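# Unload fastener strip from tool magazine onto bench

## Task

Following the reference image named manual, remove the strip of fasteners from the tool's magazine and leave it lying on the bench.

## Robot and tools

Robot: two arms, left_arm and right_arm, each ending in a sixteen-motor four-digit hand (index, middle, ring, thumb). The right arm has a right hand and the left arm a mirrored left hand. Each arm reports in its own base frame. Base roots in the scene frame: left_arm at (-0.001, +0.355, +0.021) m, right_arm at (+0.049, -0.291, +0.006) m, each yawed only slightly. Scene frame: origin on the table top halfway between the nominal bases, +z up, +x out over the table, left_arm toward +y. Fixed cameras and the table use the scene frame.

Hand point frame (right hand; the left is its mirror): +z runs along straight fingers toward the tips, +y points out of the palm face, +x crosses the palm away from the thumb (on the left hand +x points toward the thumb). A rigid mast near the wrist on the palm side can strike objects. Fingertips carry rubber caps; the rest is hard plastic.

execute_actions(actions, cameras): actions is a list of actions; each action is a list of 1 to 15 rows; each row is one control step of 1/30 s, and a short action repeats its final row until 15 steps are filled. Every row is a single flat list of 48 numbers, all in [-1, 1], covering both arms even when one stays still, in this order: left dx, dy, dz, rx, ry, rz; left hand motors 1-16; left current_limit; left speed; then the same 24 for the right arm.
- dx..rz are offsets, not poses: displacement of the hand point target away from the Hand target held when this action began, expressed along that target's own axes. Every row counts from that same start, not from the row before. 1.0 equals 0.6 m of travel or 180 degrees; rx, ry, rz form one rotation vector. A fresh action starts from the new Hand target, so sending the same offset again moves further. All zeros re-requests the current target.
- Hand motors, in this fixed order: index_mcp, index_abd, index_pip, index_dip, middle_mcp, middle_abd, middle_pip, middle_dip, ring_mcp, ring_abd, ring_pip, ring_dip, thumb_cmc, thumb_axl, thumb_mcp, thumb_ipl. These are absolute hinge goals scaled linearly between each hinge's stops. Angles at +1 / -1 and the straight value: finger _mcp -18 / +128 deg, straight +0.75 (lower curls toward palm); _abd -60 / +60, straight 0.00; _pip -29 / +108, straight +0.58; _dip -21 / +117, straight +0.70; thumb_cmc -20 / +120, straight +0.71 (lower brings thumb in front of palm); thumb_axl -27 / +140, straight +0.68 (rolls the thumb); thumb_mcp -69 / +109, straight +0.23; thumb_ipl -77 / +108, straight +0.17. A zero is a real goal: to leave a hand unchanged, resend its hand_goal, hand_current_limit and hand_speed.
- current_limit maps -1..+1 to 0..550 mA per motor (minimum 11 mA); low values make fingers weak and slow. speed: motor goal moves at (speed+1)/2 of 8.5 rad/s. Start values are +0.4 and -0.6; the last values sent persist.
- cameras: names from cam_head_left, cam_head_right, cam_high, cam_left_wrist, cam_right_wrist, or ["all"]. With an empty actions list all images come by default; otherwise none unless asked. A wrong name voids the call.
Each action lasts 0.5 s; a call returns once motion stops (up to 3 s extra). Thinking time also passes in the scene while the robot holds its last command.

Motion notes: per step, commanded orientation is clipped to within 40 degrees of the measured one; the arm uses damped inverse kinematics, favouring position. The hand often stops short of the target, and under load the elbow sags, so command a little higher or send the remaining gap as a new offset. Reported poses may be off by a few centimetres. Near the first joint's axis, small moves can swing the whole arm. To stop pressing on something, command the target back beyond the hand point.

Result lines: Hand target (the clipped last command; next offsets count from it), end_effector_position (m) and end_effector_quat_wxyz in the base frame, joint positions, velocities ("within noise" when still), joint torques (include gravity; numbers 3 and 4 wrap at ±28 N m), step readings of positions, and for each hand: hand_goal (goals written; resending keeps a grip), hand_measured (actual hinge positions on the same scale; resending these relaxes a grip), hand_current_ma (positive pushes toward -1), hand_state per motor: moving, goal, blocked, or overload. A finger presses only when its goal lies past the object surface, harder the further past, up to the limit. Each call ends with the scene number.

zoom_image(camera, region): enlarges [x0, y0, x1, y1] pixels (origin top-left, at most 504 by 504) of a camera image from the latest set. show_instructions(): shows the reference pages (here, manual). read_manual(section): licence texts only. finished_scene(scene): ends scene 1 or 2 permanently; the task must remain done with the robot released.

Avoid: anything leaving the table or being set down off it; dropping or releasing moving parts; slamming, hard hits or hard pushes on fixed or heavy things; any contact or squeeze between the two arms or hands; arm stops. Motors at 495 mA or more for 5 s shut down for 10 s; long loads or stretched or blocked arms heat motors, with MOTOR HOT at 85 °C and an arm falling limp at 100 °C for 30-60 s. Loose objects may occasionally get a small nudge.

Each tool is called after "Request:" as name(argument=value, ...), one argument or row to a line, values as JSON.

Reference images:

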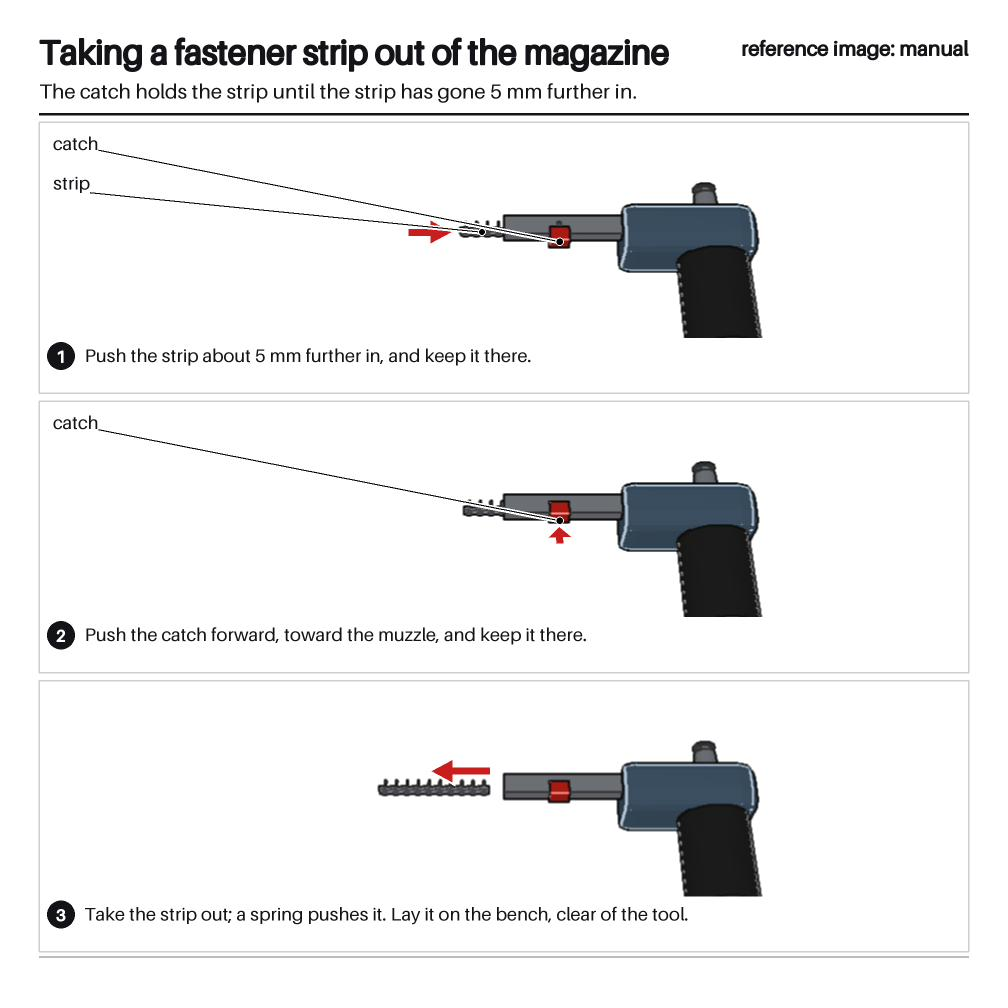

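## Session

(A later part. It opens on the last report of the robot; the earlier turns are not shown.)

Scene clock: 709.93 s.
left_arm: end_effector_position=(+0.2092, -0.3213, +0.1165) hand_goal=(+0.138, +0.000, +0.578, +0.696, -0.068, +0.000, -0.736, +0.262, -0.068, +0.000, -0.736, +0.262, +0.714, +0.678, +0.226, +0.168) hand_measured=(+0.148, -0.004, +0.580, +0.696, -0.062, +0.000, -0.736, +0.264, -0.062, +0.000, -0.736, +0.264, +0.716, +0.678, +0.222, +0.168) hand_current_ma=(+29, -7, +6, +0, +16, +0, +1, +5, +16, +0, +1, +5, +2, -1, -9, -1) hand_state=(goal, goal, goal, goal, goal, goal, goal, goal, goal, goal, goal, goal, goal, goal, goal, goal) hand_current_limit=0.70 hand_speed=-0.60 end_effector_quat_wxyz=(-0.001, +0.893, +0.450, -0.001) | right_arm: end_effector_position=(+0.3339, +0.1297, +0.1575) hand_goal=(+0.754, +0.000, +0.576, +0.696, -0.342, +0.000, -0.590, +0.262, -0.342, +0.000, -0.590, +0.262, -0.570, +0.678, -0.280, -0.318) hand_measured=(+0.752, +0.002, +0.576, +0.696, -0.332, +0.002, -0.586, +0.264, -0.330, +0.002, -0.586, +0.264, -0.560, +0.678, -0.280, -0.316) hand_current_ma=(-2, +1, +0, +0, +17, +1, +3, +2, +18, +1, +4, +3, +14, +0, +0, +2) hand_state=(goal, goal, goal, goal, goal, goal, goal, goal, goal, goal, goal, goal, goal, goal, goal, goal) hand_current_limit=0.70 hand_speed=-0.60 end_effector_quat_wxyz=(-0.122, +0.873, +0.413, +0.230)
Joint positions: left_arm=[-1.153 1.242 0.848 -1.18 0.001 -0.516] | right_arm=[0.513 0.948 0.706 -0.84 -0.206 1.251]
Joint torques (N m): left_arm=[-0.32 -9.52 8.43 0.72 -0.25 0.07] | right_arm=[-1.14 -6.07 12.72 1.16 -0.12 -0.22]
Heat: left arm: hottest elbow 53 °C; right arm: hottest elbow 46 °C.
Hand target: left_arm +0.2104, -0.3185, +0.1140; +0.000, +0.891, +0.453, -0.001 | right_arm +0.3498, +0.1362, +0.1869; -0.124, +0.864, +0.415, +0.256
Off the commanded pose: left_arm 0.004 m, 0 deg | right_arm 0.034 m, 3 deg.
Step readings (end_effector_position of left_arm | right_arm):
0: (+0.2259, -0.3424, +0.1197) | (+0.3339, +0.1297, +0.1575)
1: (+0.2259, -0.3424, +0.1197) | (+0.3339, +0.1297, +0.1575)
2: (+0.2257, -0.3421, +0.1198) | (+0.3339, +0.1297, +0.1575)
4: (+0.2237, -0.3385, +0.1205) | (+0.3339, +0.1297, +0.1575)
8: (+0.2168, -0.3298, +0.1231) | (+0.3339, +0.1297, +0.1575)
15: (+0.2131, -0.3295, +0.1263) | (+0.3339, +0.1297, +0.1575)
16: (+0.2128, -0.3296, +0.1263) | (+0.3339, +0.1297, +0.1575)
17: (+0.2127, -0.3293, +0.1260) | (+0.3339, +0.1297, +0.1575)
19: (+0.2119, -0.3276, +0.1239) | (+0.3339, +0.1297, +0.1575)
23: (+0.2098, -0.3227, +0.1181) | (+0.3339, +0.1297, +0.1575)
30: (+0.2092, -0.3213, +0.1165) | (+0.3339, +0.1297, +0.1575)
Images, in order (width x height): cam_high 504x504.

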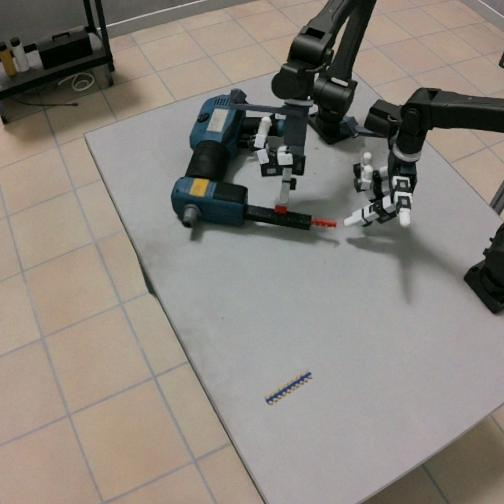

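Request:
execute_actions(
  actions=[
    [[0.014,0.012,0,0,0,0,0.137,0,0.577,0.696,-0.068,0,-0.737,0.261,-0.068,0,-0.737,0.261,0.714,0.678,0.226,0.168,0.7,-0.6,0,0,0,0,0,0,0.754,0,0.576,0.696,-0.342,0,-0.591,0.261,-0.342,0,-0.591,0.261,-0.571,0.678,-0.281,-0.319,0.7,-0.6]],
  ],
  cameras=["cam_high"],
)

Request:
zoom_image(
  camera="cam_high",
  region=[290, 180, 370, 260],
)

Scene clock: 730.10 s.
left_arm: end_effector_position=(+0.2189, -0.3158, +0.1166) hand_goal=(+0.138, +0.000, +0.578, +0.696, -0.068, +0.000, -0.736, +0.262, -0.068, +0.000, -0.736, +0.262, +0.714, +0.678, +0.226, +0.168) hand_measured=(+0.148, -0.004, +0.580, +0.696, -0.062, +0.000, -0.736, +0.264, -0.062, +0.000, -0.736, +0.264, +0.716, +0.678, +0.222, +0.168) hand_current_ma=(+29, -6, +6, +0, +16, +0, +1, +5, +16, +0, +1, +5, +2, -1, -9, -1) hand_state=(goal, goal, goal, goal, goal, goal, goal, goal, goal, goal, goal, goal, goal, goal, goal, goal) hand_current_limit=0.70 hand_speed=-0.60 end_effector_quat_wxyz=(-0.001, +0.890, +0.456, +0.000) | right_arm: end_effector_position=(+0.3339, +0.1297, +0.1575) hand_goal=(+0.754, +0.000, +0.576, +0.696, -0.342, +0.000, -0.590, +0.262, -0.342, +0.000, -0.590, +0.262, -0.570, +0.678, -0.280, -0.318) hand_measured=(+0.752, +0.002, +0.576, +0.696, -0.332, +0.002, -0.586, +0.264, -0.330, +0.002, -0.586, +0.264, -0.560, +0.678, -0.280, -0.316) hand_current_ma=(-2, +1, +0, +0, +17, +1, +3, +2, +18, +1, +4, +3, +14, +0, +0, +2) hand_state=(goal, goal, goal, goal, goal, goal, goal, goal, goal, goal, goal, goal, goal, goal, goal, goal) hand_current_limit=0.70 hand_speed=-0.60 end_effector_quat_wxyz=(-0.122, +0.873, +0.413, +0.230)
Joint positions: left_arm=[-1.121 1.242 0.848 -1.18 0.001 -0.498] | right_arm=[0.513 0.948 0.706 -0.84 -0.206 1.251]
Joint torques (N m): left_arm=[-0.03 -8.64 8.88 0.8 -0.22 0.21] | right_arm=[-1.26 -5.95 12.88 1.1 -0.11 -0.23]
Heat: left arm: hottest elbow 51 °C; right arm: hottest elbow 47 °C.
Hand target: left_arm +0.2212, -0.3159, +0.1140; +0.000, +0.891, +0.453, -0.001 | right_arm +0.3498, +0.1362, +0.1869; -0.124, +0.864, +0.415, +0.256
Off the commanded pose: left_arm 0.003 m, 0 deg | right_arm 0.034 m, 3 deg.
Step readings (end_effector_position of left_arm | right_arm):
0: (+0.2092, -0.3213, +0.1165) | (+0.3339, +0.1297, +0.1575)
1: (+0.2092, -0.3213, +0.1165) | (+0.3339, +0.1297, +0.1575)
2: (+0.2094, -0.3212, +0.1165) | (+0.3339, +0.1297, +0.1575)
4: (+0.2109, -0.3203, +0.1165) | (+0.3339, +0.1297, +0.1575)
8: (+0.2167, -0.3169, +0.1165) | (+0.3339, +0.1297, +0.1575)
15: (+0.2190, -0.3157, +0.1166) | (+0.3339, +0.1297, +0.1575)
Images, in order (width x height): cam_high 504x504.

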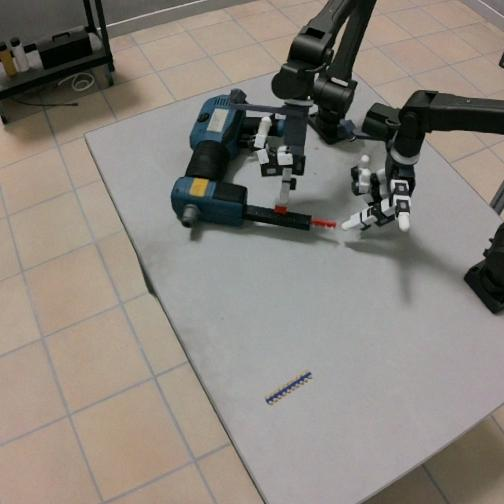

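Scaled by 6.300 from the camera's 504x504 image, which has a finer 720x720 frame.

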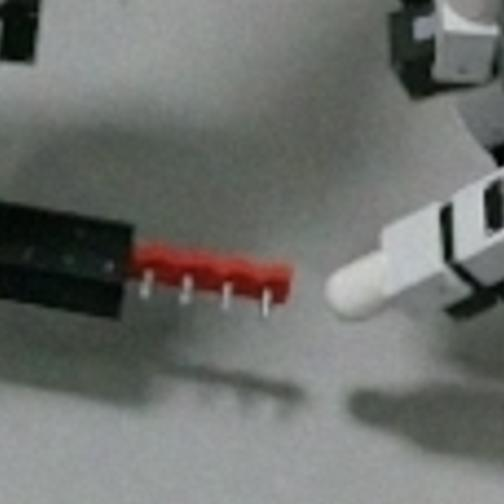

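Request:
execute_actions(
  actions=[
    [[0,0.018,-0.004,0,0,0,0.137,0,0.577,0.696,-0.068,0,-0.737,0.261,-0.068,0,-0.737,0.261,0.714,0.678,0.226,0.168,0.7,-0.6,0,0,0,0,0,0,0.754,0,0.576,0.696,-0.342,0,-0.591,0.261,-0.342,0,-0.591,0.261,-0.571,0.678,-0.281,-0.319,0.7,-0.6]],
  ],
  cameras=["cam_high"],
)

Request:
zoom_image(
  camera="cam_high",
  region=[290, 180, 370, 260],
)

Scene clock: 739.90 s.
left_arm: end_effector_position=(+0.2226, -0.3139, +0.1119) hand_goal=(+0.138, +0.000, +0.578, +0.696, -0.068, +0.000, -0.736, +0.262, -0.068, +0.000, -0.736, +0.262, +0.714, +0.678, +0.226, +0.168) hand_measured=(+0.148, -0.004, +0.580, +0.696, -0.062, +0.000, -0.736, +0.264, -0.062, +0.000, -0.736, +0.264, +0.716, +0.678, +0.222, +0.168) hand_current_ma=(+29, -6, +6, +0, +16, +0, +1, +5, +16, +0, +1, +5, +2, -1, -9, -1) hand_state=(goal, goal, goal, goal, goal, goal, goal, goal, goal, goal, goal, goal, goal, goal, goal, goal) hand_current_limit=0.70 hand_speed=-0.60 end_effector_quat_wxyz=(-0.008, +0.890, +0.455, +0.000) | right_arm: end_effector_position=(+0.3339, +0.1297, +0.1575) hand_goal=(+0.754, +0.000, +0.576, +0.696, -0.342, +0.000, -0.590, +0.262, -0.342, +0.000, -0.590, +0.262, -0.570, +0.678, -0.280, -0.318) hand_measured=(+0.752, +0.002, +0.576, +0.696, -0.332, +0.002, -0.586, +0.264, -0.330, +0.002, -0.586, +0.264, -0.560, +0.678, -0.280, -0.316) hand_current_ma=(-2, +1, +0, +0, +17, +1, +3, +2, +18, +1, +4, +3, +14, +0, +0, +2) hand_state=(goal, goal, goal, goal, goal, goal, goal, goal, goal, goal, goal, goal, goal, goal, goal, goal) hand_current_limit=0.70 hand_speed=-0.60 end_effector_quat_wxyz=(-0.122, +0.873, +0.413, +0.230)
Joint positions: left_arm=[-1.108 1.255 0.848 -1.18 0.001 -0.483] | right_arm=[0.513 0.948 0.706 -0.84 -0.206 1.251]
Joint torques (N m): left_arm=[-0.03 -8.12 10.93 0.57 -0.22 0.21] | right_arm=[-1.03 -6.01 12.74 1.11 -0.12 -0.23]
Heat: left arm: hottest elbow 51 °C; right arm: hottest elbow 47 °C.
Hand target: left_arm +0.2300, -0.3223, +0.1164; +0.000, +0.891, +0.453, -0.001 | right_arm +0.3498, +0.1362, +0.1869; -0.124, +0.864, +0.415, +0.256
Off the commanded pose: left_arm 0.012 m, 1 deg | right_arm 0.034 m, 3 deg.
Step readings (end_effector_position of left_arm | right_arm):
0: (+0.2189, -0.3159, +0.1166) | (+0.3339, +0.1297, +0.1575)
1: (+0.2189, -0.3159, +0.1166) | (+0.3339, +0.1297, +0.1575)
2: (+0.2190, -0.3159, +0.1166) | (+0.3339, +0.1297, +0.1575)
4: (+0.2201, -0.3153, +0.1164) | (+0.3339, +0.1297, +0.1575)
8: (+0.2218, -0.3143, +0.1140) | (+0.3339, +0.1297, +0.1575)
15: (+0.2227, -0.3138, +0.1119) | (+0.3339, +0.1297, +0.1575)
Images, in order (width x height): cam_high 504x504.

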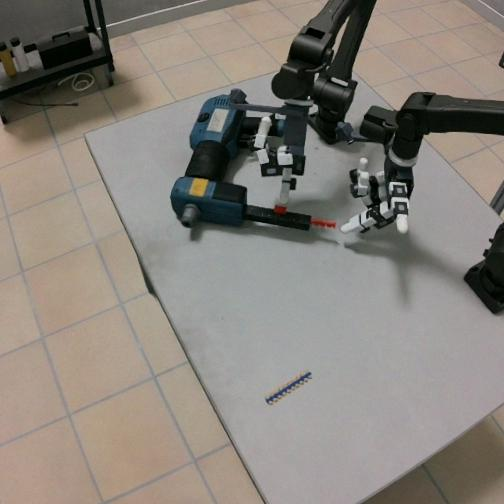

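Scaled by 6.300 from the camera's 504x504 image, which has a finer 720x720 frame.

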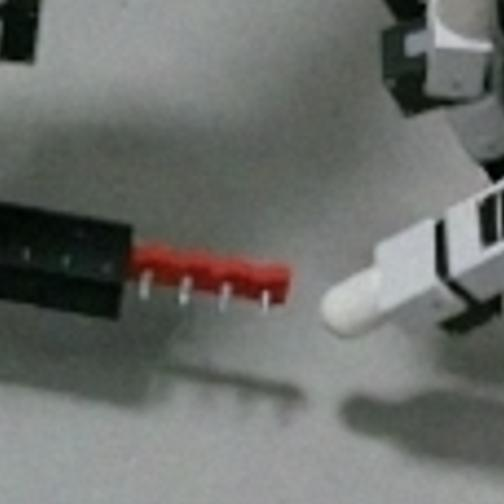

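Request:
execute_actions(
  actions=[
    [[-0.006,0.014,-0.004,0,0,0,0.137,0,0.577,0.696,-0.068,0,-0.737,0.261,-0.068,0,-0.737,0.261,0.714,0.678,0.226,0.168,0.7,-0.6,0,0,0,0,0,0,0.754,0,0.576,0.696,-0.342,0,-0.591,0.261,-0.342,0,-0.591,0.261,-0.571,0.678,-0.281,-0.319,0.7,-0.6]],
  ],
  cameras=["cam_high"],
)

Request:
zoom_image(
  camera="cam_high",
  region=[290, 180, 370, 260],
)

Scene clock: 750.97 s.
left_arm: end_effector_position=(+0.2225, -0.3136, +0.1042) hand_goal=(+0.138, +0.000, +0.578, +0.696, -0.068, +0.000, -0.736, +0.262, -0.068, +0.000, -0.736, +0.262, +0.714, +0.678, +0.226, +0.168) hand_measured=(+0.148, -0.004, +0.580, +0.696, -0.062, +0.000, -0.736, +0.264, -0.062, +0.000, -0.736, +0.264, +0.716, +0.678, +0.222, +0.168) hand_current_ma=(+29, -6, +6, +0, +16, +0, +1, +5, +16, +0, +1, +5, +2, -1, -9, -1) hand_state=(goal, goal, goal, goal, goal, goal, goal, goal, goal, goal, goal, goal, goal, goal, goal, goal) hand_current_limit=0.70 hand_speed=-0.60 end_effector_quat_wxyz=(-0.018, +0.890, +0.455, +0.000) | right_arm: end_effector_position=(+0.3339, +0.1297, +0.1575) hand_goal=(+0.754, +0.000, +0.576, +0.696, -0.342, +0.000, -0.590, +0.262, -0.342, +0.000, -0.590, +0.262, -0.570, +0.678, -0.280, -0.318) hand_measured=(+0.752, +0.002, +0.576, +0.696, -0.332, +0.002, -0.586, +0.264, -0.330, +0.002, -0.586, +0.264, -0.560, +0.678, -0.280, -0.316) hand_current_ma=(-2, +1, +0, +0, +17, +1, +3, +2, +18, +1, +4, +3, +14, +0, +0, +2) hand_state=(goal, goal, goal, goal, goal, goal, goal, goal, goal, goal, goal, goal, goal, goal, goal, goal) hand_current_limit=0.70 hand_speed=-0.60 end_effector_quat_wxyz=(-0.122, +0.873, +0.413, +0.230)
Joint positions: left_arm=[-1.107 1.276 0.848 -1.18 0.001 -0.481] | right_arm=[0.513 0.948 0.706 -0.84 -0.206 1.251]
Joint torques (N m): left_arm=[0.15 -8.35 12.78 0.38 -0.26 0.21] | right_arm=[-1.03 -5.83 12.77 1.11 -0.11 -0.24]
Heat: left arm: hottest elbow 51 °C; right arm: hottest elbow 47 °C.
Hand target: left_arm +0.2345, -0.3302, +0.1188; +0.000, +0.892, +0.453, -0.001 | right_arm +0.3498, +0.1362, +0.1869; -0.124, +0.864, +0.415, +0.256
Off the commanded pose: left_arm 0.025 m, 2 deg | right_arm 0.034 m, 3 deg.
Step readings (end_effector_position of left_arm | right_arm):
0: (+0.2226, -0.3140, +0.1119) | (+0.3339, +0.1297, +0.1575)
1: (+0.2226, -0.3140, +0.1119) | (+0.3339, +0.1297, +0.1575)
2: (+0.2226, -0.3140, +0.1116) | (+0.3339, +0.1297, +0.1575)
4: (+0.2226, -0.3139, +0.1104) | (+0.3339, +0.1297, +0.1575)
8: (+0.2225, -0.3136, +0.1059) | (+0.3339, +0.1297, +0.1575)
15: (+0.2225, -0.3135, +0.1042) | (+0.3339, +0.1297, +0.1575)
Images, in order (width x height): cam_high 504x504.

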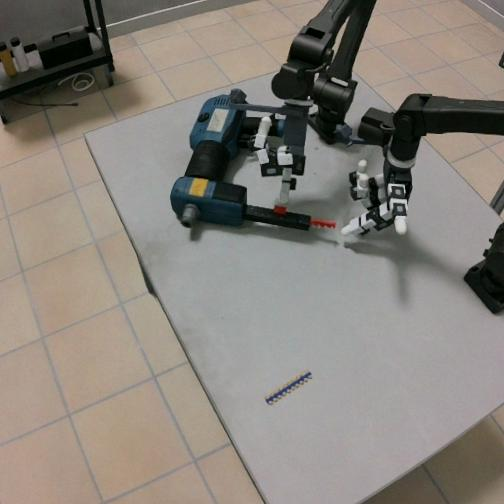

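Scaled by 6.300 from the camera's 504x504 image, which has a finer 720x720 frame.

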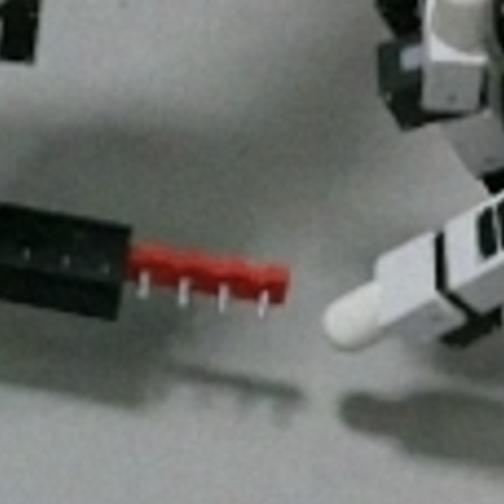

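Request:
execute_actions(
  actions=[
    [[-0.006,0.014,-0.014,0,0,0,0.137,0,0.577,0.696,-0.068,0,-0.737,0.261,-0.068,0,-0.737,0.261,0.714,0.678,0.226,0.168,0.7,-0.6,0,0,0,0,0,0,0.754,0,0.576,0.696,-0.342,0,-0.591,0.261,-0.342,0,-0.591,0.261,-0.571,0.678,-0.281,-0.319,0.7,-0.6]],
  ],
  cameras=["cam_high"],
)

Request:
zoom_image(
  camera="cam_high",
  region=[290, 180, 370, 260],
)

Scene clock: 766.23 s.
left_arm: end_effector_position=(+0.2288, -0.3248, +0.1139) hand_goal=(+0.138, +0.000, +0.578, +0.696, -0.068, +0.000, -0.736, +0.262, -0.068, +0.000, -0.736, +0.262, +0.714, +0.678, +0.226, +0.168) hand_measured=(+0.148, -0.004, +0.580, +0.696, -0.062, +0.000, -0.736, +0.264, -0.062, +0.000, -0.736, +0.264, +0.716, +0.678, +0.222, +0.168) hand_current_ma=(+29, -6, +6, +0, +16, +0, +1, +5, +16, +0, +1, +5, +2, -1, -9, -1) hand_state=(goal, goal, goal, goal, goal, goal, goal, goal, goal, goal, goal, goal, goal, goal, goal, goal) hand_current_limit=0.70 hand_speed=-0.60 end_effector_quat_wxyz=(-0.010, +0.890, +0.455, +0.000) | right_arm: end_effector_position=(+0.3339, +0.1297, +0.1575) hand_goal=(+0.754, +0.000, +0.576, +0.696, -0.342, +0.000, -0.590, +0.262, -0.342, +0.000, -0.590, +0.262, -0.570, +0.678, -0.280, -0.318) hand_measured=(+0.752, +0.002, +0.576, +0.696, -0.332, +0.002, -0.586, +0.264, -0.330, +0.002, -0.586, +0.264, -0.560, +0.678, -0.280, -0.316) hand_current_ma=(-2, +1, +0, +0, +17, +1, +3, +2, +18, +1, +4, +3, +14, +0, +0, +2) hand_state=(goal, goal, goal, goal, goal, goal, goal, goal, goal, goal, goal, goal, goal, goal, goal, goal) hand_current_limit=0.70 hand_speed=-0.60 end_effector_quat_wxyz=(-0.122, +0.873, +0.413, +0.230)
Joint positions: left_arm=[-1.105 1.29 0.885 -1.187 0.001 -0.479] | right_arm=[0.513 0.948 0.706 -0.84 -0.206 1.251]
Joint torques (N m): left_arm=[0.15 -8.41 12.94 -0.18 -0.24 0.21] | right_arm=[-1.2 -5.66 12.79 1.11 -0.14 -0.2]
Heat: left arm: hottest elbow 53 °C; right arm: hottest elbow 47 °C.
Hand target: left_arm +0.2393, -0.3380, +0.1271; +0.000, +0.891, +0.453, -0.001 | right_arm +0.3498, +0.1362, +0.1869; -0.124, +0.864, +0.415, +0.256
Off the commanded pose: left_arm 0.022 m, 1 deg | right_arm 0.034 m, 3 deg.
Step readings (end_effector_position of left_arm | right_arm):
0: (+0.2225, -0.3136, +0.1042) | (+0.3339, +0.1297, +0.1575)
1: (+0.2225, -0.3136, +0.1042) | (+0.3339, +0.1297, +0.1575)
2: (+0.2227, -0.3138, +0.1044) | (+0.3339, +0.1297, +0.1575)
4: (+0.2238, -0.3155, +0.1059) | (+0.3339, +0.1297, +0.1575)
8: (+0.2273, -0.3221, +0.1117) | (+0.3339, +0.1297, +0.1575)
15: (+0.2289, -0.3250, +0.1149) | (+0.3339, +0.1297, +0.1575)
Images, in order (width x height): cam_high 504x504.

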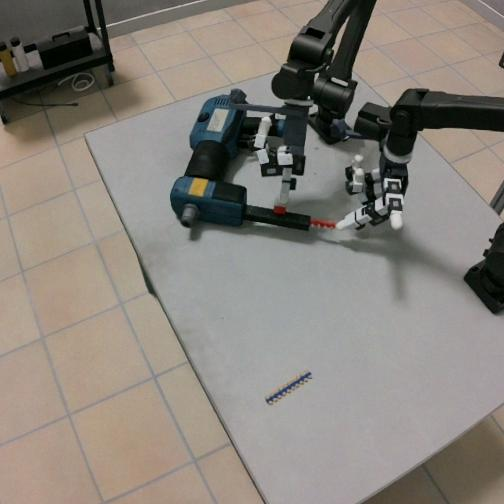

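Scaled by 6.300 from the camera's 504x504 image, which has a finer 720x720 frame.

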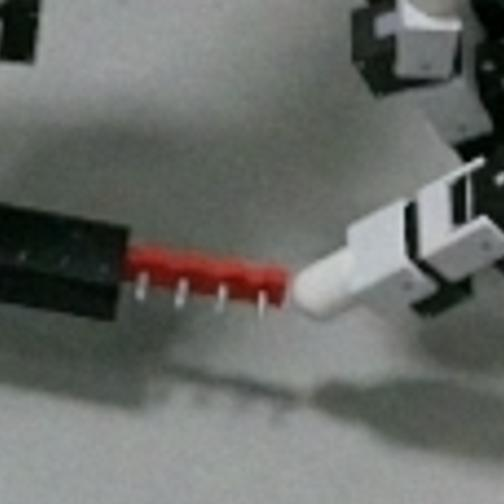

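Request:
execute_actions(
  actions=[
    [[0,0.017,0,0,0,0,0.137,0,0.577,0.696,-0.068,0,-0.737,0.261,-0.068,0,-0.737,0.261,0.714,0.678,0.226,0.168,0.7,-0.6,0,0,0,0,0,0,0.754,0,0.576,0.696,-0.342,0,-0.591,0.261,-0.342,0,-0.591,0.261,-0.571,0.678,-0.281,-0.319,0.7,-0.6]],
  ],
  cameras=["cam_high"],
)

Request:
zoom_image(
  camera="cam_high",
  region=[290, 180, 370, 260],
)

Scene clock: 773.10 s.
left_arm: end_effector_position=(+0.2348, -0.3275, +0.1109) hand_goal=(+0.138, +0.000, +0.578, +0.696, -0.068, +0.000, -0.736, +0.262, -0.068, +0.000, -0.736, +0.262, +0.714, +0.678, +0.226, +0.168) hand_measured=(+0.154, -0.004, +0.584, +0.698, -0.062, +0.000, -0.736, +0.264, -0.062, +0.000, -0.736, +0.264, +0.716, +0.678, +0.222, +0.168) hand_current_ma=(+48, -6, +14, +3, +16, +0, +1, +5, +16, +0, +1, +5, +2, -1, -9, -1) hand_state=(goal, goal, goal, goal, goal, goal, goal, goal, goal, goal, goal, goal, goal, goal, goal, goal) hand_current_limit=0.70 hand_speed=-0.60 end_effector_quat_wxyz=(-0.016, +0.890, +0.456, -0.001) | right_arm: end_effector_position=(+0.3339, +0.1297, +0.1575) hand_goal=(+0.754, +0.000, +0.576, +0.696, -0.342, +0.000, -0.590, +0.262, -0.342, +0.000, -0.590, +0.262, -0.570, +0.678, -0.280, -0.318) hand_measured=(+0.752, +0.002, +0.576, +0.696, -0.332, +0.002, -0.586, +0.264, -0.330, +0.002, -0.586, +0.264, -0.560, +0.678, -0.280, -0.316) hand_current_ma=(-2, +1, +0, +0, +17, +1, +3, +2, +18, +1, +4, +3, +14, +0, +0, +2) hand_state=(goal, goal, goal, goal, goal, goal, goal, goal, goal, goal, goal, goal, goal, goal, goal, goal) hand_current_limit=0.70 hand_speed=-0.60 end_effector_quat_wxyz=(-0.122, +0.873, +0.413, +0.230)
Joint positions: left_arm=[-1.093 1.314 0.9 -1.188 0.001 -0.469] | right_arm=[0.513 0.948 0.706 -0.84 -0.206 1.251]
Joint torques (N m): left_arm=[0.15 -9.11 13.42 -0.06 -0.27 0.23] | right_arm=[-1.38 -5.89 12.82 1.14 -0.13 -0.23]
Heat: left arm: hottest elbow 52 °C; right arm: hottest elbow 48 °C.
Hand target: left_arm +0.2475, -0.3441, +0.1273; +0.000, +0.891, +0.453, -0.001 | right_arm +0.3498, +0.1362, +0.1869; -0.124, +0.864, +0.415, +0.256
Off the commanded pose: left_arm 0.026 m, 2 deg | right_arm 0.034 m, 3 deg.
Step readings (end_effector_position of left_arm | right_arm):
0: (+0.2288, -0.3248, +0.1139) | (+0.3339, +0.1297, +0.1575)
1: (+0.2288, -0.3248, +0.1139) | (+0.3339, +0.1297, +0.1575)
2: (+0.2292, -0.3247, +0.1137) | (+0.3339, +0.1297, +0.1575)
4: (+0.2306, -0.3256, +0.1135) | (+0.3339, +0.1297, +0.1575)
8: (+0.2344, -0.3275, +0.1123) | (+0.3339, +0.1297, +0.1575)
15: (+0.2348, -0.3274, +0.1109) | (+0.3339, +0.1297, +0.1575)
Images, in order (width x height): cam_high 504x504.

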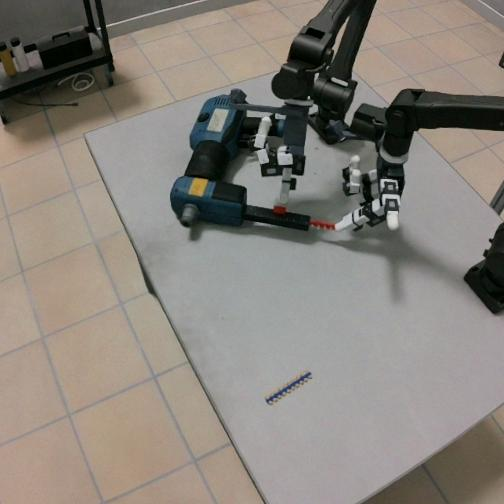

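Scaled by 6.300 from the camera's 504x504 image, which has a finer 720x720 frame.

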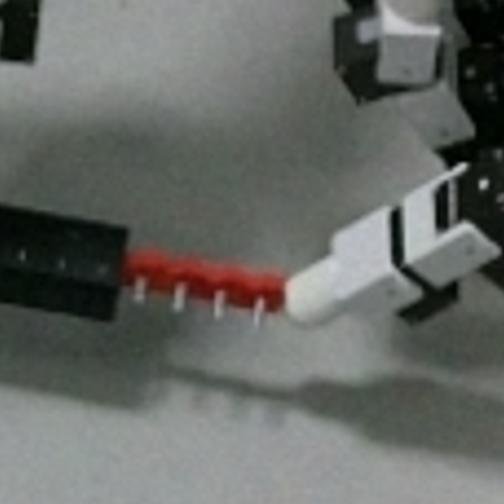

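Request:
execute_actions(
  actions=[
    [[-0.002,0.014,-0.005,0,0,0,0.137,0,0.577,0.696,-0.068,0,-0.737,0.261,-0.068,0,-0.737,0.261,0.714,0.678,0.226,0.168,0.7,-0.6,0,0,0,0,0,0,0.754,0,0.576,0.696,-0.342,0,-0.591,0.261,-0.342,0,-0.591,0.261,-0.571,0.678,-0.281,-0.319,0.7,-0.6]],
  ],
  cameras=["cam_high"],
)

Request:
zoom_image(
  camera="cam_high",
  region=[290, 180, 370, 260],
)

Scene clock: 780.70 s.
left_arm: end_effector_position=(+0.2384, -0.3299, +0.1117) hand_goal=(+0.138, +0.000, +0.578, +0.696, -0.068, +0.000, -0.736, +0.262, -0.068, +0.000, -0.736, +0.262, +0.714, +0.678, +0.226, +0.168) hand_measured=(+0.166, -0.002, +0.592, +0.702, -0.062, +0.000, -0.736, +0.264, -0.062, +0.000, -0.736, +0.264, +0.716, +0.678, +0.222, +0.168) hand_current_ma=(+97, -3, +37, +15, +16, +0, +1, +5, +16, +0, +1, +5, +2, -1, -9, -1) hand_state=(blocked, goal, goal, goal, goal, goal, goal, goal, goal, goal, goal, goal, goal, goal, goal, goal) hand_current_limit=0.70 hand_speed=-0.60 end_effector_quat_wxyz=(-0.022, +0.889, +0.457, -0.001) | right_arm: end_effector_position=(+0.3339, +0.1297, +0.1575) hand_goal=(+0.754, +0.000, +0.576, +0.696, -0.342, +0.000, -0.590, +0.262, -0.342, +0.000, -0.590, +0.262, -0.570, +0.678, -0.280, -0.318) hand_measured=(+0.752, +0.002, +0.576, +0.696, -0.332, +0.002, -0.586, +0.264, -0.330, +0.002, -0.586, +0.264, -0.560, +0.678, -0.280, -0.316) hand_current_ma=(-2, +1, +0, +0, +17, +1, +3, +2, +18, +1, +4, +3, +14, +0, +0, +2) hand_state=(goal, goal, goal, goal, goal, goal, goal, goal, goal, goal, goal, goal, goal, goal, goal, goal) hand_current_limit=0.70 hand_speed=-0.60 end_effector_quat_wxyz=(-0.122, +0.873, +0.413, +0.230)
Joint positions: left_arm=[-1.087 1.331 0.92 -1.203 0.002 -0.466] | right_arm=[0.513 0.948 0.706 -0.84 -0.206 1.251]
Joint torques (N m): left_arm=[0.26 -9.17 13.85 0.21 -0.31 0.27] | right_arm=[-0.91 -6.3 12.72 1.03 -0.12 -0.21]
Heat: left arm: hottest elbow 54 °C; right arm: hottest elbow 48 °C.
Hand target: left_arm +0.2537, -0.3500, +0.1303; +0.000, +0.891, +0.453, -0.001 | right_arm +0.3498, +0.1362, +0.1869; -0.124, +0.864, +0.415, +0.256
Off the commanded pose: left_arm 0.031 m, 3 deg | right_arm 0.034 m, 3 deg.
Step readings (end_effector_position of left_arm | right_arm):
0: (+0.2349, -0.3275, +0.1109) | (+0.3339, +0.1297, +0.1575)
1: (+0.2349, -0.3277, +0.1110) | (+0.3339, +0.1297, +0.1575)
2: (+0.2351, -0.3279, +0.1112) | (+0.3339, +0.1297, +0.1575)
4: (+0.2360, -0.3284, +0.1118) | (+0.3339, +0.1297, +0.1575)
8: (+0.2381, -0.3297, +0.1117) | (+0.3339, +0.1297, +0.1575)
15: (+0.2384, -0.3298, +0.1114) | (+0.3339, +0.1297, +0.1575)
Images, in order (width x height): cam_high 504x504.

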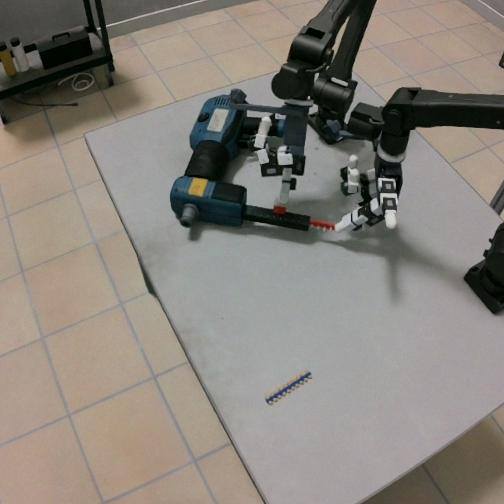

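Scaled by 6.300 from the camera's 504x504 image, which has a finer 720x720 frame.

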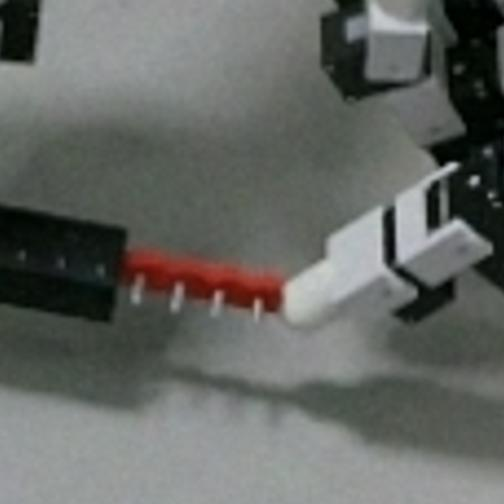

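Request:
execute_actions(
  actions=[
    [[-0.002,0.014,-0.004,0,0,0,0.09,0,0.55,0.67,-0.068,0,-0.737,0.261,-0.068,0,-0.737,0.261,0.714,0.678,0.226,0.168,0.7,-0.6,0,0,0,0,0,0,0.754,0,0.576,0.696,-0.342,0,-0.591,0.261,-0.342,0,-0.591,0.261,-0.571,0.678,-0.281,-0.319,0.7,-0.6]],
  ],
  cameras=["cam_high"],
)

Request:
zoom_image(
  camera="cam_high",
  region=[290, 180, 370, 260],
)

Scene clock: 792.40 s.
left_arm: end_effector_position=(+0.2407, -0.3309, +0.1108) hand_goal=(+0.090, +0.000, +0.550, +0.670, -0.068, +0.000, -0.736, +0.262, -0.068, +0.000, -0.736, +0.262, +0.714, +0.678, +0.226, +0.168) hand_measured=(+0.164, +0.002, +0.590, +0.694, -0.062, +0.000, -0.736, +0.264, -0.062, +0.000, -0.736, +0.264, +0.716, +0.678, +0.222, +0.168) hand_current_ma=(+306, +4, +134, +80, +16, +0, +1, +5, +16, +0, +1, +5, +2, -1, -9, -1) hand_state=(blocked, goal, blocked, blocked, goal, goal, goal, goal, goal, goal, goal, goal, goal, goal, goal, goal) hand_current_limit=0.70 hand_speed=-0.60 end_effector_quat_wxyz=(-0.029, +0.888, +0.458, -0.002) | right_arm: end_effector_position=(+0.3339, +0.1297, +0.1575) hand_goal=(+0.754, +0.000, +0.576, +0.696, -0.342, +0.000, -0.590, +0.262, -0.342, +0.000, -0.590, +0.262, -0.570, +0.678, -0.280, -0.318) hand_measured=(+0.752, +0.002, +0.576, +0.696, -0.332, +0.002, -0.586, +0.264, -0.330, +0.002, -0.586, +0.264, -0.560, +0.678, -0.280, -0.316) hand_current_ma=(-2, +1, +0, +0, +17, +1, +3, +2, +18, +1, +4, +3, +14, +0, +0, +2) hand_state=(goal, goal, goal, goal, goal, goal, goal, goal, goal, goal, goal, goal, goal, goal, goal, goal) hand_current_limit=0.70 hand_speed=-0.60 end_effector_quat_wxyz=(-0.122, +0.873, +0.413, +0.230)
Joint positions: left_arm=[-1.082 1.347 0.935 -1.218 0.004 -0.464] | right_arm=[0.513 0.948 0.706 -0.84 -0.206 1.251]
Joint torques (N m): left_arm=[0.38 -9.35 14.45 0.47 -0.42 0.31] | right_arm=[-1.08 -5.89 12.85 1.11 -0.12 -0.25]
Heat: left arm: hottest elbow 55 °C; right arm: hottest elbow 48 °C.
Hand target: left_arm +0.2596, -0.3560, +0.1326; +0.000, +0.892, +0.453, -0.001 | right_arm +0.3498, +0.1362, +0.1869; -0.124, +0.864, +0.415, +0.256
Off the commanded pose: left_arm 0.038 m, 3 deg | right_arm 0.034 m, 3 deg.
Step readings (end_effector_position of left_arm | right_arm):
0: (+0.2389, -0.3300, +0.1120) | (+0.3339, +0.1297, +0.1575)
1: (+0.2390, -0.3302, +0.1121) | (+0.3339, +0.1297, +0.1575)
2: (+0.2390, -0.3304, +0.1122) | (+0.3339, +0.1297, +0.1575)
4: (+0.2394, -0.3304, +0.1119) | (+0.3339, +0.1297, +0.1575)
8: (+0.2405, -0.3307, +0.1105) | (+0.3339, +0.1297, +0.1575)
15: (+0.2407, -0.3309, +0.1108) | (+0.3339, +0.1297, +0.1575)
Images, in order (width x height): cam_high 504x504.

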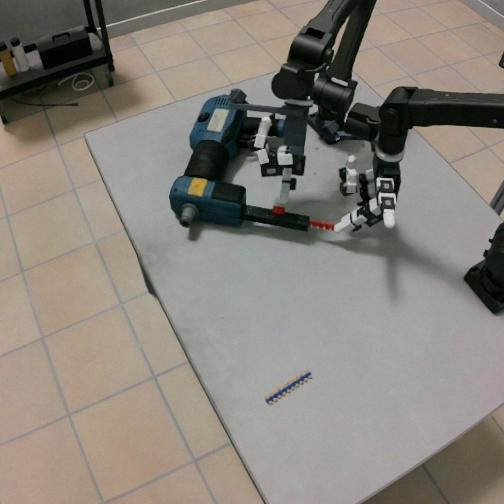

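Scaled by 6.300 from the camera's 504x504 image, which has a finer 720x720 frame.

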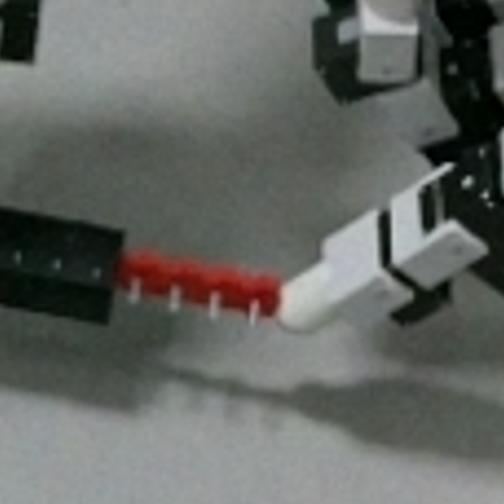

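Request:
execute_actions(
  actions=[
    [[-0.002,0.014,-0.002,0,0,0,0.03,0,0.53,0.65,-0.068,0,-0.737,0.261,-0.068,0,-0.737,0.261,0.714,0.678,0.226,0.168,0.76,-0.6,0,0,0,0,0,0,0.754,0,0.576,0.696,-0.342,0,-0.591,0.261,-0.342,0,-0.591,0.261,-0.571,0.678,-0.281,-0.319,0.7,-0.6]],
  ],
  cameras=["cam_high","cam_head_left"],
)

Request:
zoom_image(
  camera="cam_high",
  region=[290, 180, 370, 260],
)

Scene clock: 802.63 s.
left_arm: end_effector_position=(+0.2429, -0.3318, +0.1096) hand_goal=(+0.030, +0.000, +0.530, +0.650, -0.068, +0.000, -0.736, +0.262, -0.068, +0.000, -0.736, +0.262, +0.714, +0.678, +0.226, +0.168) hand_measured=(+0.162, +0.006, +0.588, +0.684, -0.062, +0.000, -0.736, +0.264, -0.062, +0.000, -0.736, +0.264, +0.716, +0.678, +0.222, +0.168) hand_current_ma=(+484, +14, +215, +113, +16, +0, +1, +5, +16, +0, +1, +5, +2, -1, -9, -1) hand_state=(blocked, goal, blocked, blocked, goal, goal, goal, goal, goal, goal, goal, goal, goal, goal, goal, goal) hand_current_limit=0.76 hand_speed=-0.60 end_effector_quat_wxyz=(-0.037, +0.887, +0.460, -0.004) | right_arm: end_effector_position=(+0.3339, +0.1297, +0.1575) hand_goal=(+0.754, +0.000, +0.576, +0.696, -0.342, +0.000, -0.590, +0.262, -0.342, +0.000, -0.590, +0.262, -0.570, +0.678, -0.280, -0.318) hand_measured=(+0.752, +0.002, +0.576, +0.696, -0.332, +0.002, -0.586, +0.264, -0.330, +0.002, -0.586, +0.264, -0.560, +0.678, -0.280, -0.316) hand_current_ma=(-2, +1, +0, +0, +17, +1, +3, +2, +18, +1, +4, +3, +14, +0, +0, +2) hand_state=(goal, goal, goal, goal, goal, goal, goal, goal, goal, goal, goal, goal, goal, goal, goal, goal) hand_current_limit=0.70 hand_speed=-0.60 end_effector_quat_wxyz=(-0.122, +0.873, +0.413, +0.230)
Joint positions: left_arm=[-1.078 1.363 0.95 -1.232 0.006 -0.464] | right_arm=[0.513 0.948 0.706 -0.84 -0.206 1.251]
Joint torques (N m): left_arm=[0.67 -9.47 14.93 0.87 -0.55 0.35] | right_arm=[-1.14 -5.77 12.71 1.14 -0.11 -0.22]
Heat: left arm: hottest elbow 54 °C; right arm: hottest elbow 48 °C.
Hand target: left_arm +0.2658, -0.3618, +0.1338; +0.000, +0.891, +0.453, -0.001 | right_arm +0.3498, +0.1362, +0.1869; -0.124, +0.864, +0.415, +0.256
Off the commanded pose: left_arm 0.045 m, 4 deg | right_arm 0.034 m, 3 deg.
Step readings (end_effector_position of left_arm | right_arm):
0: (+0.2415, -0.3308, +0.1110) | (+0.3339, +0.1297, +0.1575)
1: (+0.2416, -0.3309, +0.1110) | (+0.3339, +0.1297, +0.1575)
2: (+0.2417, -0.3311, +0.1111) | (+0.3339, +0.1297, +0.1575)
4: (+0.2422, -0.3313, +0.1105) | (+0.3339, +0.1297, +0.1575)
8: (+0.2426, -0.3318, +0.1103) | (+0.3339, +0.1297, +0.1575)
15: (+0.2427, -0.3319, +0.1099) | (+0.3339, +0.1297, +0.1575)
Images, in order (width x height): cam_head_left 504x504, cam_high 504x504.

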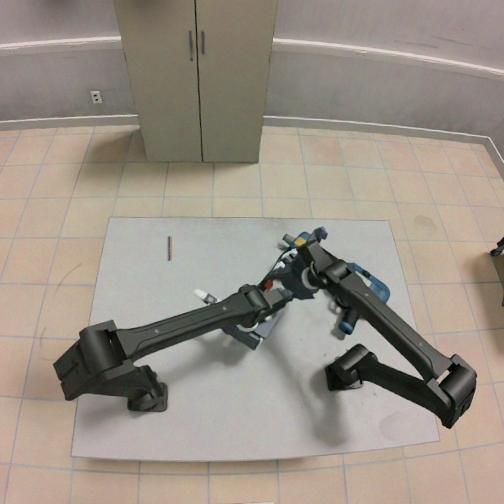

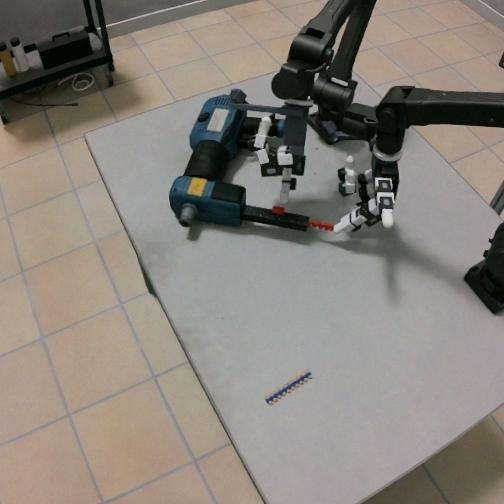

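Scaled by 6.300 from the camera's 504x504 image, which has a finer 720x720 frame.

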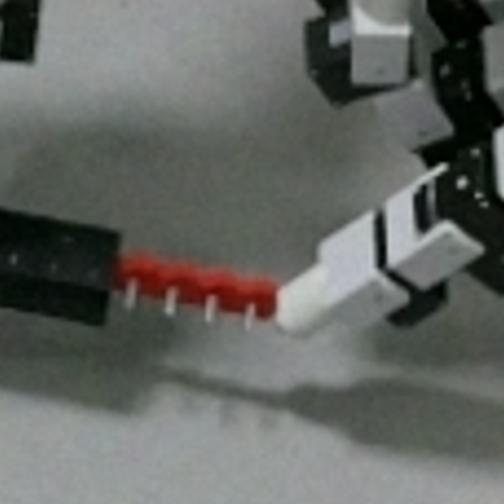

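Request:
execute_actions(
  actions=[
    [[-0.004,0.02,-0.006,0,0,0,0.03,0,0.53,0.65,-0.068,0,-0.737,0.261,-0.068,0,-0.737,0.261,0.714,0.678,0.226,0.168,0.76,-0.6,0,0,0,0,0,0,0.754,0,0.576,0.696,-0.342,0,-0.591,0.261,-0.342,0,-0.591,0.261,-0.571,0.678,-0.281,-0.319,0.7,-0.6]],
  ],
  cameras=["cam_high"],
)

Request:
zoom_image(
  camera="cam_high",
  region=[290, 180, 370, 260],
)

Scene clock: 821.47 s.
left_arm: end_effector_position=(+0.2462, -0.3334, +0.1091) hand_goal=(+0.030, +0.000, +0.530, +0.650, -0.068, +0.000, -0.736, +0.262, -0.068, +0.000, -0.736, +0.262, +0.714, +0.678, +0.226, +0.168) hand_measured=(+0.150, +0.016, +0.588, +0.680, -0.062, +0.000, -0.736, +0.264, -0.062, +0.000, -0.736, +0.264, +0.716, +0.678, +0.222, +0.168) hand_current_ma=(+484, +38, +209, +102, +16, +0, +1, +5, +16, +0, +1, +5, +2, -1, -9, -1) hand_state=(blocked, goal, blocked, blocked, goal, goal, goal, goal, goal, goal, goal, goal, goal, goal, goal, goal) hand_current_limit=0.76 hand_speed=-0.60 end_effector_quat_wxyz=(-0.049, +0.885, +0.463, -0.005) | right_arm: end_effector_position=(+0.3339, +0.1297, +0.1575) hand_goal=(+0.754, +0.000, +0.576, +0.696, -0.342, +0.000, -0.590, +0.262, -0.342, +0.000, -0.590, +0.262, -0.570, +0.678, -0.280, -0.318) hand_measured=(+0.752, +0.002, +0.576, +0.696, -0.332, +0.002, -0.586, +0.264, -0.330, +0.002, -0.586, +0.264, -0.560, +0.678, -0.280, -0.316) hand_current_ma=(-2, +1, +0, +0, +17, +1, +3, +2, +18, +1, +4, +3, +14, +0, +0, +2) hand_state=(goal, goal, goal, goal, goal, goal, goal, goal, goal, goal, goal, goal, goal, goal, goal, goal) hand_current_limit=0.70 hand_speed=-0.60 end_effector_quat_wxyz=(-0.122, +0.873, +0.413, +0.230)
Joint positions: left_arm=[-1.071 1.387 0.975 -1.256 0.008 -0.464] | right_arm=[0.513 0.948 0.706 -0.84 -0.206 1.251]
Joint torques (N m): left_arm=[0.5 -9.99 15.75 1.26 -0.66 0.4] | right_arm=[-1.08 -5.77 12.74 1.09 -0.11 -0.23]
Heat: left arm: hottest elbow 58 °C; right arm: hottest elbow 48 °C.
Hand target: left_arm +0.2741, -0.3709, +0.1375; +0.000, +0.891, +0.453, -0.001 | right_arm +0.3498, +0.1362, +0.1869; -0.124, +0.864, +0.415, +0.256
Off the commanded pose: left_arm 0.055 m, 6 deg | right_arm 0.034 m, 3 deg.
Step readings (end_effector_position of left_arm | right_arm):
0: (+0.2441, -0.3312, +0.1089) | (+0.3339, +0.1297, +0.1575)
1: (+0.2442, -0.3314, +0.1089) | (+0.3339, +0.1297, +0.1575)
2: (+0.2444, -0.3318, +0.1092) | (+0.3339, +0.1297, +0.1575)
4: (+0.2452, -0.3324, +0.1091) | (+0.3339, +0.1297, +0.1575)
8: (+0.2459, -0.3331, +0.1089) | (+0.3339, +0.1297, +0.1575)
15: (+0.2462, -0.3334, +0.1091) | (+0.3339, +0.1297, +0.1575)
Images, in order (width x height): cam_high 504x504.

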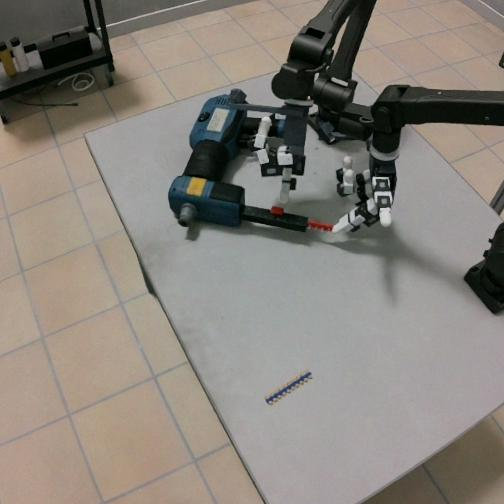

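Scaled by 6.300 from the camera's 504x504 image, which has a finer 720x720 frame.

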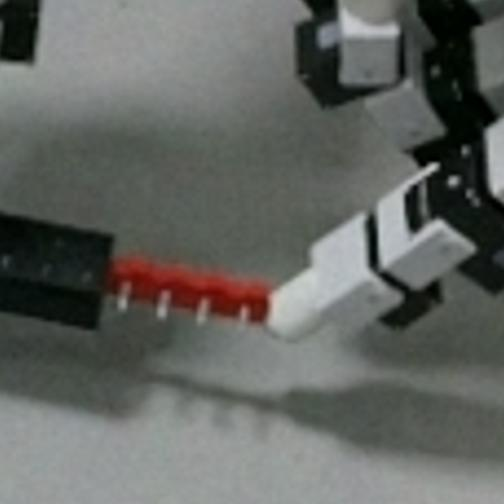

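Request:
execute_actions(
  actions=[],
)

Request:
zoom_image(
  camera="cam_high",
  region=[290, 180, 370, 260],
)

Request:
zoom_image(
  camera="cam_high",
  region=[150, 80, 310, 240],
)

Scene clock: 872.87 s.
left_arm: end_effector_position=(+0.2462, -0.3334, +0.1091) hand_goal=(+0.030, +0.000, +0.530, +0.650, -0.068, +0.000, -0.736, +0.262, -0.068, +0.000, -0.736, +0.262, +0.714, +0.678, +0.226, +0.168) hand_measured=(+0.150, +0.016, +0.588, +0.680, -0.062, +0.000, -0.736, +0.264, -0.062, +0.000, -0.736, +0.264, +0.716, +0.678, +0.222, +0.168) hand_current_ma=(+484, +38, +209, +102, +16, +0, +1, +5, +16, +0, +1, +5, +2, -1, -9, -1) hand_state=(blocked, goal, blocked, blocked, goal, goal, goal, goal, goal, goal, goal, goal, goal, goal, goal, goal) hand_current_limit=0.76 hand_speed=-0.60 end_effector_quat_wxyz=(-0.049, +0.885, +0.463, -0.005) | right_arm: end_effector_position=(+0.3339, +0.1297, +0.1575) hand_goal=(+0.754, +0.000, +0.576, +0.696, -0.342, +0.000, -0.590, +0.262, -0.342, +0.000, -0.590, +0.262, -0.570, +0.678, -0.280, -0.318) hand_measured=(+0.752, +0.002, +0.576, +0.696, -0.332, +0.002, -0.586, +0.264, -0.330, +0.002, -0.586, +0.264, -0.560, +0.678, -0.280, -0.316) hand_current_ma=(-2, +1, +0, +0, +17, +1, +3, +2, +18, +1, +4, +3, +14, +0, +0, +2) hand_state=(goal, goal, goal, goal, goal, goal, goal, goal, goal, goal, goal, goal, goal, goal, goal, goal) hand_current_limit=0.70 hand_speed=-0.60 end_effector_quat_wxyz=(-0.122, +0.873, +0.413, +0.230)
Joint positions: left_arm=[-1.071 1.387 0.975 -1.256 0.008 -0.464] | right_arm=[0.513 0.948 0.706 -0.84 -0.206 1.251]
Joint velocities: within noise
Joint torques (N m): left_arm=[0.67 -9.99 15.8 1.26 -0.67 0.4] | right_arm=[-1.03 -6.01 12.78 1.11 -0.14 -0.22]
Heat: left arm: hottest elbow 59 °C; right arm: hottest elbow 49 °C.
Hand target: left_arm +0.2741, -0.3709, +0.1375; +0.000, +0.891, +0.453, -0.001 | right_arm +0.3498, +0.1362, +0.1869; -0.124, +0.864, +0.415, +0.256
Off the commanded pose: left_arm 0.055 m, 6 deg | right_arm 0.034 m, 3 deg.

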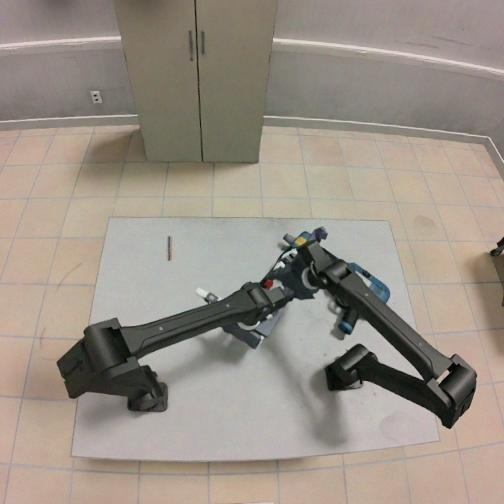

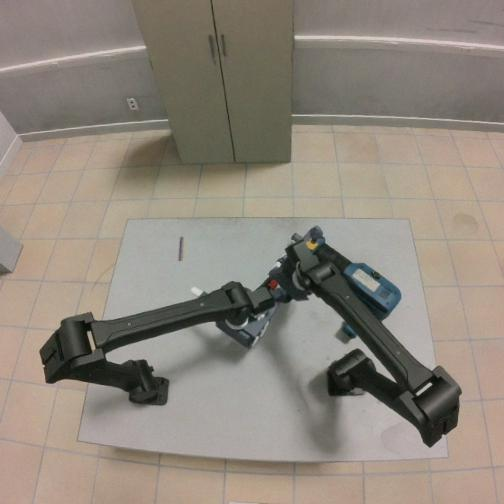

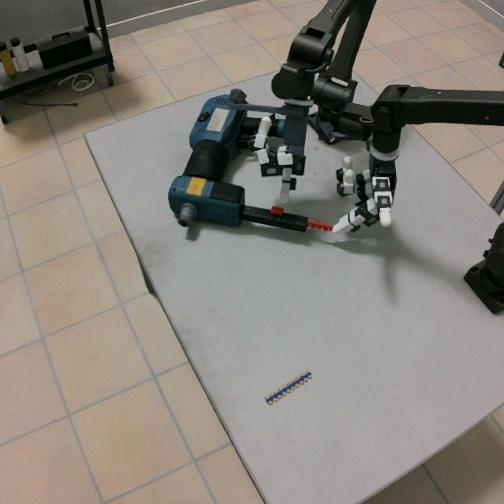

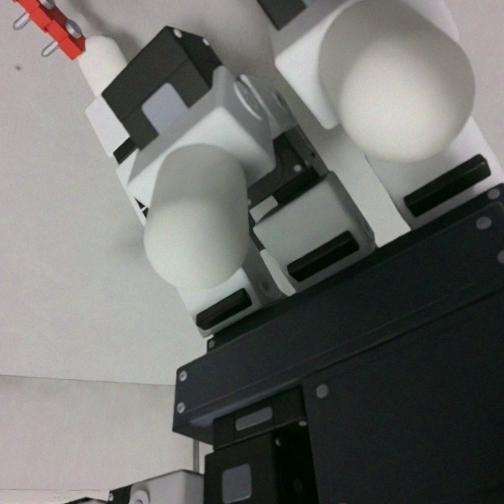

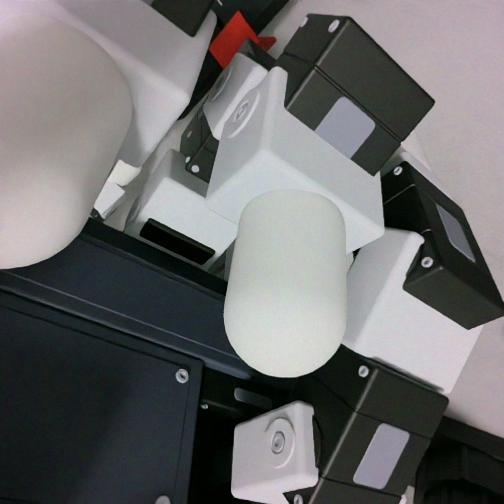

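Scaled by 6.300 from the camera's 504x504 image, which has a finer 720x720 frame.

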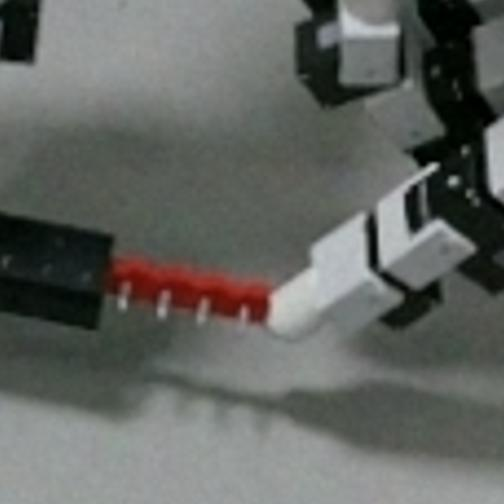

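Scaled by 3.150 from the camera's 504x504 image, which has a finer 720x720 frame.

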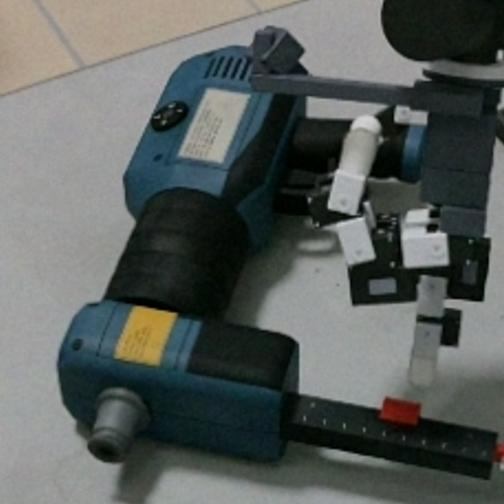

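Request:
zoom_image(
  camera="cam_head_left",
  region=[240, 250, 320, 330],
)

Request:
zoom_image(
  camera="cam_head_right",
  region=[240, 250, 320, 330],
)

Scaled by 6.300 from the camera's 504x504 image, which has a finer 720x720 frame.

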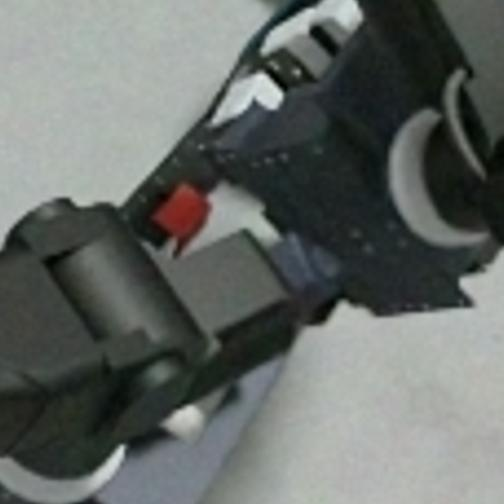

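Scaled by 6.300 from the camera's 504x504 image, which has a finer 720x720 frame.

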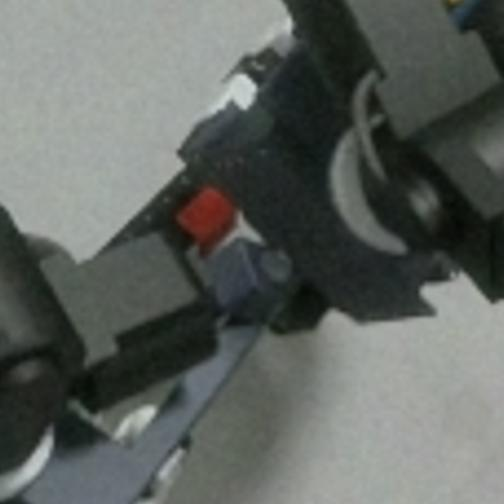

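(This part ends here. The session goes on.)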